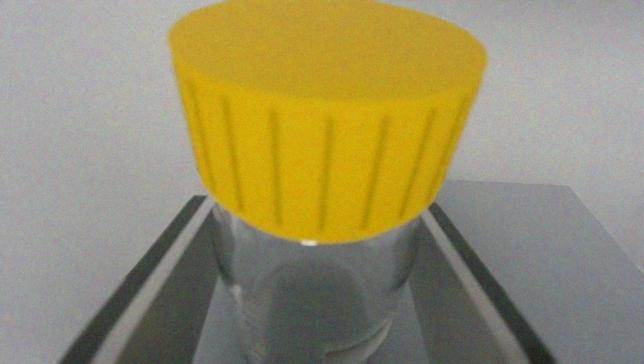

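>>> move(target={"side": "right", "x": 0.264, "y": -0.166, "z": 1.250, "quat_wxyz": [0.5417, -0.4545, -0.4545, 0.5417]}, min_time_s=0.5)

>>> move(target={"side": "right", "x": 0.256, "y": -0.168, "z": 1.272, "quat_wxyz": [0.5417, -0.4545, -0.4545, 0.5417]}, min_time_s=0.4)

>>> move(target={"side": "right", "x": 0.20, "y": -0.21, "z": 1.278, "quat_wxyz": [0.5417, -0.4545, -0.4545, 0.5417]}, min_time_s=0.6)

>>> move(target={"side": "right", "x": 0.20, "y": -0.47, "z": 1.285, "quat_wxyz": [0.5417, -0.4545, -0.4545, 0.5417]}, min_time_s=0.9)

>>> move(target={"side": "left", "x": 0.175, "y": 0.50, "z": 1.255, "quat_wxyz": [0.5417, 0.4545, -0.4545, -0.5417]}, min_time_s=0.8)

>>> move(target={"side": "left", "x": 0.232, "y": 0.612, "z": 1.242, "quat_wxyz": [0.5417, 0.4545, -0.4545, -0.5417]}, min_time_s=0.8, cameras=["head_camera", "left_wrist_camera"])

Scene clock: 51.27 s.
Joint torques (N m): left_arm=[-7.74 6.28 8.69 1.8 -1.06 1.3 0.31] | right_arm=[-18.89 -8.21 -10.63 0.72 1.91 0.46 0.16]
External joint torques (N m): left_arm=[-0.76 1.08 -0.88 -0.16 -0.11 -0.02 0.3] | right_arm=[-2.14 -1.61 -0.64 0.02 0.05 -0.1 0.17]
Wrist force (N): left_arm=[0.5 -5.0 1.0] | right_arm=[3.4 6.4 -1.8]
Wrist torque (N m): left_arm=[0.20 0.05 -0.11] | right_arm=[-0.23 0.06 -0.31]
Wrist force, peak (N): left_arm=[1.1 -5.5 0.9] | right_arm=[3.7 7.8 -0.6]
move: done
base_odometry: x=-0.202 y=+2.599 heading=+1.818
lidar_m: 0.41 0.43 0.60 1.52 2.31 3.23 5.43 2.92 2.22 1.60 0.60 0.43
base_status: not commanded
joint_positions: torso_squat_rad=+0.350 torso_shift_rad=+0.000 torso_pitch_rad=+0.000 torso_yaw_rad=+0.000 left_shoulder_pitch_rad=-1.378 left_shoulder_roll_rad=+2.127 left_shoulder_yaw_rad=-1.682 left_elbow_rad=-2.419 left_forearm_roll_rad=-0.482 left_wrist_pitch_rad=+0.694 left_hand_roll_rad=+0.708 left_gripper_m=+0.100 right_shoulder_pitch_rad=-1.455 right_shoulder_roll_rad=-1.198 right_shoulder_yaw_rad=+1.513 right_elbow_rad=-2.305 right_forearm_roll_rad=-0.096 right_wrist_pitch_rad=+1.400 right_hand_roll_rad=-0.294 right_gripper_m=+0.055 head_pan_rad=+0.000 head_tilt_rad=+0.300
joint_status: all done
wheel_motors_off: 0
motor_effort: left_wheel=+2(2) right_wheel=-2(4)
contact_limits: left_gripper_m 450 mA; right_gripper_m 450 mA
chest: x=-0.2280 y=-0.0002 z=+1.2475 quat_wxyz=(+1.000, +0.000, +0.000, +0.000)
left_hand: x=+0.1902 y=+0.3800 z=+1.3203 quat_wxyz=(+0.500, +0.500, -0.500, -0.500)
right_hand: x=+0.2643 y=-0.1661 z=+1.2495 quat_wxyz=(+0.542, -0.454, -0.454, +0.542)
right_hand_status: reached (checked arc that bows 7 mm and turns the hand up to 1 deg, planned for 0.5 s): 1 mm and 0.0 deg off.
pictures: none

Scene clock: 52.00 s.
Joint torques (N m): left_arm=[-7.61 6.04 8.47 1.61 -0.98 1.2 0.45] | right_arm=[-17.72 -7.94 -10.05 0.79 1.97 0.74 0.07]
External joint torques (N m): left_arm=[-0.63 0.84 -1.1 -0.35 -0.03 -0.12 0.44] | right_arm=[-1.51 -1.7 -0.19 -0.41 0.09 0.23 0.08]
Wrist force (N): left_arm=[1.0 -5.0 0.9] | right_arm=[2.9 5.3 -1.0]
Wrist torque (N m): left_arm=[0.20 0.11 -0.13] | right_arm=[-0.15 -0.03 -0.27]
Wrist force, peak (N): left_arm=[0.8 -5.4 1.1] | right_arm=[3.2 7.1 -1.4]
move: done
base_odometry: x=-0.202 y=+2.599 heading=+1.818
lidar_m: 0.41 0.43 0.59 1.52 2.32 3.23 5.43 2.93 2.21 1.60 0.59 0.43
base_status: not commanded
joint_positions: torso_squat_rad=+0.350 torso_shift_rad=+0.000 torso_pitch_rad=+0.000 torso_yaw_rad=+0.000 left_shoulder_pitch_rad=-1.378 left_shoulder_roll_rad=+2.127 left_shoulder_yaw_rad=-1.682 left_elbow_rad=-2.419 left_forearm_roll_rad=-0.482 left_wrist_pitch_rad=+0.694 left_hand_roll_rad=+0.708 left_gripper_m=+0.100 right_shoulder_pitch_rad=-1.498 right_shoulder_roll_rad=-1.243 right_shoulder_yaw_rad=+1.477 right_elbow_rad=-2.352 right_forearm_roll_rad=-0.170 right_wrist_pitch_rad=+1.407 right_hand_roll_rad=-0.266 right_gripper_m=+0.055 head_pan_rad=+0.000 head_tilt_rad=+0.300
joint_status: all done
wheel_motors_off: 0
motor_effort: left_wheel=+2(3) right_wheel=-4(4)
contact_limits: left_gripper_m 450 mA; right_gripper_m 450 mA
chest: x=-0.2280 y=-0.0002 z=+1.2475 quat_wxyz=(+1.000, +0.000, +0.000, +0.000)
left_hand: x=+0.1902 y=+0.3800 z=+1.3203 quat_wxyz=(+0.500, +0.500, -0.500, -0.500)
right_hand: x=+0.2560 y=-0.1680 z=+1.2717 quat_wxyz=(+0.542, -0.454, -0.454, +0.542)
right_hand_status: reached (checked arc that bows 1 mm and turns the hand up to 0 deg, planned for 0.4 s): 0 mm and 0.0 deg off.
pictures: none

Scene clock: 52.93 s.
Joint torques (N m): left_arm=[-7.17 5.79 8.31 1.91 -1.02 1.36 0.46] | right_arm=[-11.96 -6.27 -7.07 1.4 2.18 0.66 0.04]
External joint torques (N m): left_arm=[-0.19 0.59 -1.26 -0.05 -0.06 0.04 0.44] | right_arm=[0.68 -0.92 1.51 0.34 0.32 0.1 0.05]
Wrist force (N): left_arm=[0.9 -4.9 0.9] | right_arm=[3.2 5.6 -0.6]
Wrist torque (N m): left_arm=[0.17 0.10 -0.10] | right_arm=[-0.16 0.07 -0.15]
Wrist force, peak (N): left_arm=[1.0 -5.3 1.1] | right_arm=[2.5 8.6 -1.2]
move: done
base_odometry: x=-0.202 y=+2.599 heading=+1.818
lidar_m: 0.41 0.43 0.59 1.52 2.31 3.23 5.43 2.92 2.22 1.61 0.59 0.43
base_status: not commanded
joint_positions: torso_squat_rad=+0.350 torso_shift_rad=+0.000 torso_pitch_rad=+0.000 torso_yaw_rad=+0.000 left_shoulder_pitch_rad=-1.378 left_shoulder_roll_rad=+2.127 left_shoulder_yaw_rad=-1.682 left_elbow_rad=-2.419 left_forearm_roll_rad=-0.482 left_wrist_pitch_rad=+0.694 left_hand_roll_rad=+0.708 left_gripper_m=+0.100 right_shoulder_pitch_rad=-1.469 right_shoulder_roll_rad=-1.491 right_shoulder_yaw_rad=+1.490 right_elbow_rad=-2.607 right_forearm_roll_rad=-0.140 right_wrist_pitch_rad=+1.410 right_hand_roll_rad=-0.295 right_gripper_m=+0.055 head_pan_rad=+0.000 head_tilt_rad=+0.300
joint_status: all done
wheel_motors_off: 0
motor_effort: left_wheel=+3(3) right_wheel=-4(4)
contact_limits: left_gripper_m 450 mA; right_gripper_m 450 mA
chest: x=-0.2280 y=-0.0002 z=+1.2475 quat_wxyz=(+1.000, +0.000, +0.000, +0.000)
left_hand: x=+0.1902 y=+0.3800 z=+1.3204 quat_wxyz=(+0.500, +0.500, -0.500, -0.500)
right_hand: x=+0.2000 y=-0.2100 z=+1.2780 quat_wxyz=(+0.542, -0.455, -0.454, +0.542)
right_hand_status: reached (checked arc that bows 3 mm and turns the hand up to 0 deg, planned for 0.6 s): 0 mm and 0.0 deg off.
pictures: none

Scene clock: 54.23 s.
Joint torques (N m): left_arm=[-7.18 5.86 8.34 1.86 -1.05 1.33 0.37] | right_arm=[-8.63 -2.56 -10.15 2.28 -0.02 1.93 0.1]
External joint torques (N m): left_arm=[-0.2 0.66 -1.22 -0.1 -0.09 0.01 0.35] | right_arm=[-2.12 -0.04 0.52 -0.15 -0.21 0.58 0.11]
Wrist force (N): left_arm=[0.5 -5.0 1.1] | right_arm=[4.1 5.6 -1.3]
Wrist torque (N m): left_arm=[0.19 0.07 -0.12] | right_arm=[-0.22 0.14 -0.15]
Wrist force, peak (N): left_arm=[0.9 -5.5 0.9] | right_arm=[12.4 46.2 -3.3]
move: done
base_odometry: x=-0.202 y=+2.599 heading=+1.818
lidar_m: 0.41 0.43 0.59 1.52 2.32 3.24 5.42 2.93 2.22 1.60 0.59 0.43
base_status: not commanded
joint_positions: torso_squat_rad=+0.350 torso_shift_rad=+0.000 torso_pitch_rad=+0.000 torso_yaw_rad=+0.000 left_shoulder_pitch_rad=-1.378 left_shoulder_roll_rad=+2.127 left_shoulder_yaw_rad=-1.682 left_elbow_rad=-2.419 left_forearm_roll_rad=-0.482 left_wrist_pitch_rad=+0.694 left_hand_roll_rad=+0.708 left_gripper_m=+0.100 right_shoulder_pitch_rad=-1.558 right_shoulder_roll_rad=-2.177 right_shoulder_yaw_rad=+1.880 right_elbow_rad=-2.101 right_forearm_roll_rad=+0.527 right_wrist_pitch_rad=+0.253 right_hand_roll_rad=-0.770 right_gripper_m=+0.055 head_pan_rad=+0.000 head_tilt_rad=+0.300
joint_status: all done
wheel_motors_off: 0
motor_effort: left_wheel=+3(4) right_wheel=-2(4)
contact_limits: left_gripper_m 450 mA; right_gripper_m 450 mA
chest: x=-0.2280 y=-0.0003 z=+1.2475 quat_wxyz=(+1.000, +0.000, +0.000, +0.000)
left_hand: x=+0.1902 y=+0.3799 z=+1.3204 quat_wxyz=(+0.500, +0.500, -0.500, -0.500)
right_hand: x=+0.1999 y=-0.4698 z=+1.2844 quat_wxyz=(+0.547, -0.454, -0.448, +0.543)
right_hand_status: reached (checked arc that bows 53 mm and turns the hand up to 9 deg, planned for 1.0 s): 1 mm and 1.0 deg off.
pictures: none

Scene clock: 55.37 s.
Joint torques (N m): left_arm=[-5.95 1.43 10.38 1.72 -0.18 2.08 -0.13] | right_arm=[-8.45 -3.42 -10.28 2.61 -0.08 1.65 0.2]
External joint torques (N m): left_arm=[-0.38 0.65 -0.57 -0.28 -0.01 0.17 -0.14] | right_arm=[-1.95 -0.8 0.39 0.18 -0.27 0.31 0.21]
Wrist force (N): left_arm=[0.8 -5.0 -0.1] | right_arm=[3.6 6.3 0.0]
Wrist torque (N m): left_arm=[0.18 0.09 -0.11] | right_arm=[-0.29 0.12 -0.17]
Wrist force, peak (N): left_arm=[0.7 -6.4 0.8] | right_arm=[4.2 6.7 -0.4]
move: done
base_odometry: x=-0.202 y=+2.599 heading=+1.818
lidar_m: 0.41 0.43 0.60 1.52 2.32 3.24 5.43 2.92 2.22 1.61 0.59 0.43
base_status: not commanded
joint_positions: torso_squat_rad=+0.350 torso_shift_rad=+0.000 torso_pitch_rad=+0.000 torso_yaw_rad=+0.000 left_shoulder_pitch_rad=-1.641 left_shoulder_roll_rad=+2.235 left_shoulder_yaw_rad=-2.094 left_elbow_rad=-2.051 left_forearm_roll_rad=-1.133 left_wrist_pitch_rad=+0.269 left_hand_roll_rad=+1.290 left_gripper_m=+0.100 right_shoulder_pitch_rad=-1.558 right_shoulder_roll_rad=-2.176 right_shoulder_yaw_rad=+1.880 right_elbow_rad=-2.101 right_forearm_roll_rad=+0.527 right_wrist_pitch_rad=+0.253 right_hand_roll_rad=-0.770 right_gripper_m=+0.055 head_pan_rad=+0.000 head_tilt_rad=+0.300
joint_status: all done
wheel_motors_off: 0
motor_effort: left_wheel=+3(3) right_wheel=-1(3)
contact_limits: left_gripper_m 450 mA; right_gripper_m 450 mA
chest: x=-0.2280 y=-0.0003 z=+1.2475 quat_wxyz=(+1.000, +0.000, +0.000, +0.000)
left_hand: x=+0.1749 y=+0.4998 z=+1.2548 quat_wxyz=(+0.547, +0.457, -0.448, -0.540)
left_hand_status: reached (checked arc that bows 15 mm and turns the hand up to 10 deg, planned for 0.8 s): 0 mm and 1.0 deg off.
right_hand: x=+0.2000 y=-0.4697 z=+1.2845 quat_wxyz=(+0.547, -0.454, -0.448, +0.543)
pictures: none

Scene clock: 56.70 s.
Joint torques (N m): left_arm=[-10.62 8.09 8.82 6.62 0.58 1.11 -0.02] | right_arm=[-8.12 -4.23 -10.27 2.68 -0.01 1.83 -0.04]
External joint torques (N m): left_arm=[-0.14 0.51 -0.25 1.07 -0.09 -0.28 -0.03] | right_arm=[-1.61 -1.62 0.4 0.26 -0.2 0.48 -0.03]
Wrist force (N): left_arm=[1.0 -5.0 -0.3] | right_arm=[3.4 5.8 -0.1]
Wrist torque (N m): left_arm=[0.17 0.13 -0.11] | right_arm=[-0.22 0.04 -0.13]
Wrist force, peak (N): left_arm=[0.8 -5.9 -0.7] | right_arm=[3.9 7.4 -1.1]
move: done
base_odometry: x=-0.202 y=+2.599 heading=+1.818
lidar_m: 0.41 0.43 0.59 1.52 2.32 3.24 5.43 2.93 2.22 1.60 0.60 0.43
base_status: not commanded
joint_positions: torso_squat_rad=+0.350 torso_shift_rad=+0.000 torso_pitch_rad=+0.000 torso_yaw_rad=+0.000 left_shoulder_pitch_rad=-1.402 left_shoulder_roll_rad=+1.854 left_shoulder_yaw_rad=-2.094 left_elbow_rad=-1.327 left_forearm_roll_rad=-1.946 left_wrist_pitch_rad=+0.572 left_hand_roll_rad=+2.359 left_gripper_m=+0.100 right_shoulder_pitch_rad=-1.558 right_shoulder_roll_rad=-2.176 right_shoulder_yaw_rad=+1.880 right_elbow_rad=-2.101 right_forearm_roll_rad=+0.527 right_wrist_pitch_rad=+0.253 right_hand_roll_rad=-0.770 right_gripper_m=+0.055 head_pan_rad=+0.000 head_tilt_rad=+0.300
joint_status: all done
wheel_motors_off: 0
motor_effort: left_wheel=+3(4) right_wheel=-2(3)
contact_limits: left_gripper_m 450 mA; right_gripper_m 450 mA
chest: x=-0.2280 y=-0.0003 z=+1.2475 quat_wxyz=(+1.000, +0.000, +0.000, +0.000)
left_hand: x=+0.2319 y=+0.6117 z=+1.2417 quat_wxyz=(+0.542, +0.456, -0.454, -0.541)
left_hand_status: reached (checked arc that bows 29 mm and turns the hand up to 6 deg, planned for 1.0 s): 0 mm and 0.3 deg off.
right_hand: x=+0.2000 y=-0.4696 z=+1.2845 quat_wxyz=(+0.547, -0.454, -0.448, +0.543)
head_camera: T_world_to_cam=[[-0.02917, -0.99933, 0.02226, -0.03383], [-0.26052, -0.0139, -0.96537, 1.40226], [0.96503, -0.03396, -0.25994, 0.51811]] pos_world=[-0.13566, 0.00327, 1.48913]
left_wrist_camera: T_world_to_cam=[[-0.03229, -0.99948, 0.00011, 0.61768], [-0.61241, 0.0197, -0.7903, 1.1386], [0.78988, -0.02559, -0.61272, 0.66746]] pos_world=[0.19001, 0.612, 1.30873]

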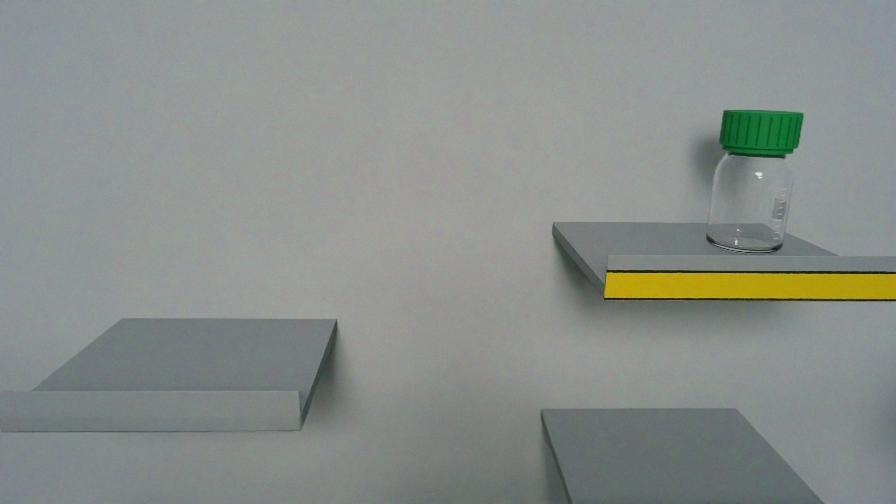

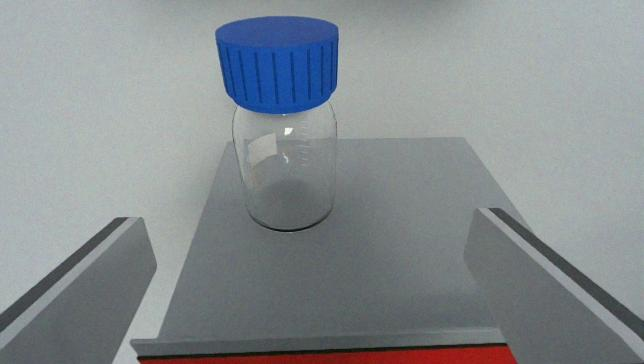

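>>> move(target={"side": "left", "x": 0.3124, "y": 0.621, "z": 1.234, "quat_wxyz": [0.5953, 0.4995, -0.4045, -0.4821]}, min_time_s=0.9)

>>> move(joints={"left_gripper_m": 0.042}, cameras=["left_wrist_camera", "right_wrist_camera"])

Scene clock: 60.33 s.
Joint torques (N m): left_arm=[-15.01 10.69 9.16 7.3 -0.07 1.95 0.31] | right_arm=[-7.88 -3.83 -10.51 2.77 0.04 1.78 0.21]
External joint torques (N m): left_arm=[0.25 1.16 0.84 1.07 -0.27 0.13 0.29] | right_arm=[-1.38 -1.22 0.16 0.34 -0.15 0.43 0.22]
Wrist force (N): left_arm=[1.1 -5.3 0.0] | right_arm=[3.4 6.3 -1.0]
Wrist torque (N m): left_arm=[0.19 0.13 0.03] | right_arm=[-0.28 0.11 -0.10]
Wrist force, peak (N): left_arm=[0.9 -5.5 -0.3] | right_arm=[3.5 7.2 -1.0]
move: done
base_odometry: x=-0.202 y=+2.599 heading=+1.818
lidar_m: 0.41 0.42 0.59 1.52 2.31 3.23 5.43 2.92 2.22 1.61 0.59 0.43
base_status: not commanded
joint_positions: torso_squat_rad=+0.350 torso_shift_rad=+0.000 torso_pitch_rad=+0.000 torso_yaw_rad=+0.000 left_shoulder_pitch_rad=-1.379 left_shoulder_roll_rad=+1.600 left_shoulder_yaw_rad=-2.013 left_elbow_rad=-1.152 left_forearm_roll_rad=-1.413 left_wrist_pitch_rad=+0.355 left_hand_roll_rad=+1.979 left_gripper_m=+0.100 right_shoulder_pitch_rad=-1.558 right_shoulder_roll_rad=-2.176 right_shoulder_yaw_rad=+1.880 right_elbow_rad=-2.101 right_forearm_roll_rad=+0.527 right_wrist_pitch_rad=+0.253 right_hand_roll_rad=-0.770 right_gripper_m=+0.055 head_pan_rad=+0.000 head_tilt_rad=+0.300
joint_status: all done
wheel_motors_off: 0
motor_effort: left_wheel=+2(3) right_wheel=-2(4)
contact_limits: left_gripper_m 450 mA; right_gripper_m 450 mA
chest: x=-0.2280 y=-0.0003 z=+1.2475 quat_wxyz=(+1.000, +0.000, +0.000, +0.000)
left_hand: x=+0.3124 y=+0.6212 z=+1.2340 quat_wxyz=(+0.595, +0.497, -0.406, -0.484)
left_hand_status: reached (checked arc that bows 9 mm and turns the hand up to 11 deg, planned for 0.9 s): 0 mm and 0.4 deg off.
right_hand: x=+0.2000 y=-0.4696 z=+1.2845 quat_wxyz=(+0.547, -0.454, -0.448, +0.543)
pictures: none

Scene clock: 61.50 s.
Joint torques (N m): left_arm=[-14.8 10.74 8.82 7.3 0.05 1.8 0.45] | right_arm=[-8.01 -3.57 -10.01 2.67 0.02 1.51 0.22]
External joint torques (N m): left_arm=[0.46 1.2 0.5 1.07 -0.14 -0.02 0.44] | right_arm=[-1.5 -0.95 0.66 0.24 -0.17 0.16 0.23]
Wrist force (N): left_arm=[1.7 -4.7 0.3] | right_arm=[3.0 6.8 -1.1]
Wrist torque (N m): left_arm=[0.23 0.11 0.02] | right_arm=[-0.33 0.05 -0.10]
Wrist force, peak (N): left_arm=[1.1 -5.3 0.1] | right_arm=[4.3 6.6 -0.3]
move: off_target
base_odometry: x=-0.202 y=+2.599 heading=+1.818
lidar_m: 0.41 0.43 0.59 1.51 2.32 3.23 5.43 2.93 2.22 1.61 0.59 0.43
base_status: not commanded
joint_positions: torso_squat_rad=+0.350 torso_shift_rad=+0.000 torso_pitch_rad=+0.000 torso_yaw_rad=+0.000 left_shoulder_pitch_rad=-1.379 left_shoulder_roll_rad=+1.600 left_shoulder_yaw_rad=-2.013 left_elbow_rad=-1.152 left_forearm_roll_rad=-1.413 left_wrist_pitch_rad=+0.355 left_hand_roll_rad=+1.979 left_gripper_m=+0.053 right_shoulder_pitch_rad=-1.558 right_shoulder_roll_rad=-2.176 right_shoulder_yaw_rad=+1.880 right_elbow_rad=-2.101 right_forearm_roll_rad=+0.527 right_wrist_pitch_rad=+0.253 right_hand_roll_rad=-0.770 right_gripper_m=+0.055 head_pan_rad=+0.000 head_tilt_rad=+0.300
joint_status: left_gripper_m off_target (ended at +0.053, target +0.042)
wheel_motors_off: 0
motor_effort: left_wheel=+3(3) right_wheel=-3(3)
contact_limits: left_gripper_m 450 mA; right_gripper_m 450 mA
chest: x=-0.2280 y=-0.0003 z=+1.2475 quat_wxyz=(+1.000, +0.000, +0.000, +0.000)
left_hand: x=+0.3124 y=+0.6212 z=+1.2340 quat_wxyz=(+0.595, +0.497, -0.406, -0.484)
right_hand: x=+0.2000 y=-0.4696 z=+1.2845 quat_wxyz=(+0.547, -0.454, -0.448, +0.543)
left_wrist_camera: T_world_to_cam=[[0.16647, -0.98604, 0.00304, 0.5557], [-0.60714, -0.10493, -0.78764, 1.25408], [0.77696, 0.12926, -0.61613, 0.51151]] pos_world=[0.27147, 0.61342, 1.30123]
right_wrist_camera: T_world_to_cam=[[-0.01662, -0.99828, 0.05629, -0.54263], [-0.65068, -0.03195, -0.75868, 1.11666], [0.75917, -0.04924, -0.64902, 0.73083]] pos_world=[0.16274, -0.47004, 1.35206]

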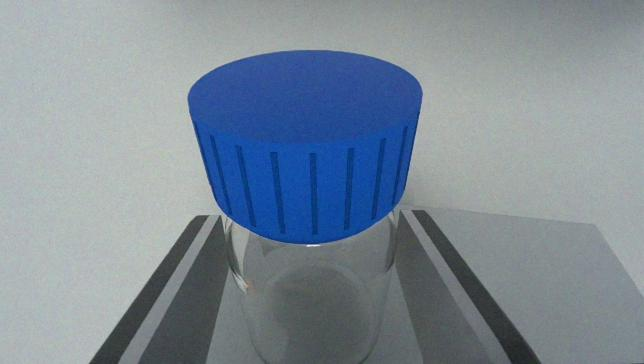

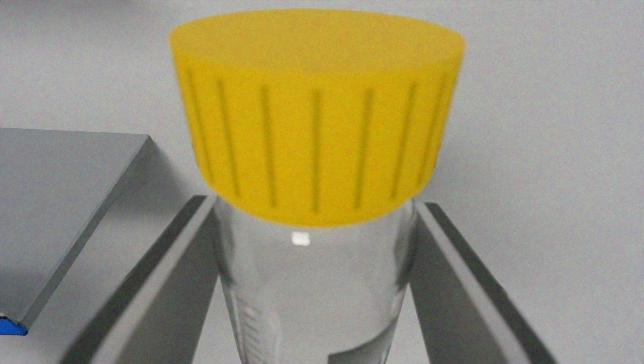

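>>> move(joints={"left_gripper_m": 0.085})

>>> move(target={"side": "left", "x": 0.3235, "y": 0.6235, "z": 1.2345, "quat_wxyz": [0.5953, 0.4995, -0.4045, -0.4821]}, min_time_s=0.4)

>>> move(joints={"left_gripper_m": 0.042}, cameras=["left_wrist_camera"])

Scene clock: 64.50 s.
Joint torques (N m): left_arm=[-15.05 10.59 9.1 7.11 0.01 1.67 0.45] | right_arm=[-8.16 -3.77 -10.32 2.4 0.13 1.63 0.1]
External joint torques (N m): left_arm=[0.21 1.05 0.78 0.88 -0.18 -0.15 0.43] | right_arm=[-1.66 -1.15 0.35 -0.02 -0.06 0.28 0.11]
Wrist force (N): left_arm=[1.1 -5.0 0.0] | right_arm=[3.6 6.2 -0.3]
Wrist torque (N m): left_arm=[0.17 0.12 0.04] | right_arm=[-0.30 0.16 -0.11]
Wrist force, peak (N): left_arm=[1.0 -5.5 -0.2] | right_arm=[4.0 7.2 -1.0]
move: done
base_odometry: x=-0.202 y=+2.599 heading=+1.818
lidar_m: 0.41 0.43 0.59 1.52 2.32 3.23 5.43 2.93 2.22 1.61 0.59 0.43
base_status: not commanded
joint_positions: torso_squat_rad=+0.350 torso_shift_rad=+0.000 torso_pitch_rad=+0.000 torso_yaw_rad=+0.000 left_shoulder_pitch_rad=-1.379 left_shoulder_roll_rad=+1.600 left_shoulder_yaw_rad=-2.013 left_elbow_rad=-1.152 left_forearm_roll_rad=-1.413 left_wrist_pitch_rad=+0.355 left_hand_roll_rad=+1.979 left_gripper_m=+0.085 right_shoulder_pitch_rad=-1.558 right_shoulder_roll_rad=-2.176 right_shoulder_yaw_rad=+1.880 right_elbow_rad=-2.101 right_forearm_roll_rad=+0.527 right_wrist_pitch_rad=+0.253 right_hand_roll_rad=-0.770 right_gripper_m=+0.055 head_pan_rad=+0.000 head_tilt_rad=+0.300
joint_status: all done
wheel_motors_off: 0
motor_effort: left_wheel=+2(3) right_wheel=-1(3)
contact_limits: left_gripper_m 450 mA; right_gripper_m 450 mA
chest: x=-0.2280 y=-0.0003 z=+1.2475 quat_wxyz=(+1.000, +0.000, +0.000, +0.000)
left_hand: x=+0.3124 y=+0.6212 z=+1.2340 quat_wxyz=(+0.595, +0.497, -0.406, -0.484)
right_hand: x=+0.2000 y=-0.4696 z=+1.2845 quat_wxyz=(+0.547, -0.454, -0.448, +0.543)
pictures: none

Scene clock: 65.30 s.
Joint torques (N m): left_arm=[-16.02 10.72 6.71 7.3 0.04 1.66 0.44] | right_arm=[-7.71 -3.67 -9.83 2.49 0.06 1.71 0.25]
External joint torques (N m): left_arm=[-0.04 0.84 -1.22 0.81 -0.18 -0.12 0.42] | right_arm=[-1.21 -1.06 0.83 0.06 -0.13 0.36 0.25]
Wrist force (N): left_arm=[0.9 -4.9 0.0] | right_arm=[3.3 5.8 -0.7]
Wrist torque (N m): left_arm=[0.18 0.12 -0.10] | right_arm=[-0.23 0.08 -0.17]
Wrist force, peak (N): left_arm=[1.7 -5.7 -0.1] | right_arm=[4.0 7.0 -1.3]
move: done
base_odometry: x=-0.202 y=+2.599 heading=+1.818
lidar_m: 0.41 0.43 0.59 1.51 2.32 3.23 5.43 2.93 2.22 1.60 0.59 0.43
base_status: not commanded
joint_positions: torso_squat_rad=+0.350 torso_shift_rad=+0.000 torso_pitch_rad=+0.000 torso_yaw_rad=+0.000 left_shoulder_pitch_rad=-1.374 left_shoulder_roll_rad=+1.552 left_shoulder_yaw_rad=-2.015 left_elbow_rad=-1.082 left_forearm_roll_rad=-1.439 left_wrist_pitch_rad=+0.351 left_hand_roll_rad=+2.031 left_gripper_m=+0.085 right_shoulder_pitch_rad=-1.558 right_shoulder_roll_rad=-2.176 right_shoulder_yaw_rad=+1.880 right_elbow_rad=-2.101 right_forearm_roll_rad=+0.527 right_wrist_pitch_rad=+0.253 right_hand_roll_rad=-0.770 right_gripper_m=+0.055 head_pan_rad=+0.000 head_tilt_rad=+0.300
joint_status: all done
wheel_motors_off: 0
motor_effort: left_wheel=+3(3) right_wheel=-2(3)
contact_limits: left_gripper_m 450 mA; right_gripper_m 450 mA
chest: x=-0.2280 y=-0.0003 z=+1.2475 quat_wxyz=(+1.000, +0.000, +0.000, +0.000)
left_hand: x=+0.3235 y=+0.6234 z=+1.2348 quat_wxyz=(+0.595, +0.500, -0.405, -0.482)
left_hand_status: reached (checked arc that bows 2 mm and turns the hand up to 1 deg, planned for 0.4 s): 0 mm and 0.1 deg off.
right_hand: x=+0.2000 y=-0.4696 z=+1.2845 quat_wxyz=(+0.547, -0.454, -0.448, +0.543)
pictures: none

Scene clock: 66.27 s.
Joint torques (N m): left_arm=[-15.86 10.96 6.62 7.41 0.05 1.56 0.42] | right_arm=[-7.86 -3.4 -10.54 2.63 0.05 1.57 0.27]
External joint torques (N m): left_arm=[0.13 1.08 -1.31 0.92 -0.17 -0.22 0.4] | right_arm=[-1.35 -0.78 0.13 0.2 -0.13 0.22 0.28]
Wrist force (N): left_arm=[1.0 -4.5 0.9] | right_arm=[2.2 6.0 -0.6]
Wrist torque (N m): left_arm=[0.20 0.15 -0.09] | right_arm=[-0.22 -0.04 -0.15]
Wrist force, peak (N): left_arm=[1.0 -5.2 0.2] | right_arm=[3.6 6.6 -0.5]
move: off_target
base_odometry: x=-0.202 y=+2.599 heading=+1.818
lidar_m: 0.41 0.43 0.59 1.52 2.32 3.23 5.42 2.92 2.22 1.60 0.59 0.43
base_status: not commanded
joint_positions: torso_squat_rad=+0.350 torso_shift_rad=+0.000 torso_pitch_rad=+0.000 torso_yaw_rad=+0.000 left_shoulder_pitch_rad=-1.374 left_shoulder_roll_rad=+1.552 left_shoulder_yaw_rad=-2.015 left_elbow_rad=-1.082 left_forearm_roll_rad=-1.439 left_wrist_pitch_rad=+0.351 left_hand_roll_rad=+2.031 left_gripper_m=+0.055 right_shoulder_pitch_rad=-1.558 right_shoulder_roll_rad=-2.176 right_shoulder_yaw_rad=+1.880 right_elbow_rad=-2.101 right_forearm_roll_rad=+0.527 right_wrist_pitch_rad=+0.253 right_hand_roll_rad=-0.770 right_gripper_m=+0.055 head_pan_rad=+0.000 head_tilt_rad=+0.300
joint_status: left_gripper_m off_target (ended at +0.055, target +0.042)
wheel_motors_off: 0
motor_effort: left_wheel=+2(3) right_wheel=-2(3)
contact_limits: left_gripper_m 450 mA; right_gripper_m 450 mA
chest: x=-0.2280 y=-0.0003 z=+1.2475 quat_wxyz=(+1.000, +0.000, +0.000, +0.000)
left_hand: x=+0.3235 y=+0.6234 z=+1.2349 quat_wxyz=(+0.595, +0.500, -0.405, -0.482)
right_hand: x=+0.2000 y=-0.4696 z=+1.2845 quat_wxyz=(+0.547, -0.454, -0.448, +0.543)
left_wrist_camera: T_world_to_cam=[[0.17306, -0.98491, 0.00116, 0.55547], [-0.60352, -0.10698, -0.79014, 1.26494], [0.77834, 0.13605, -0.61293, 0.49451]] pos_world=[0.28239, 0.61513, 1.30193]

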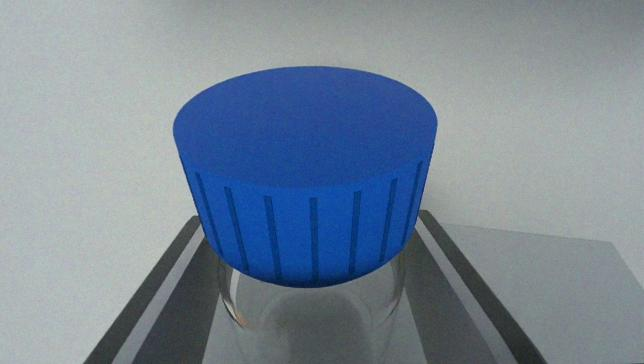

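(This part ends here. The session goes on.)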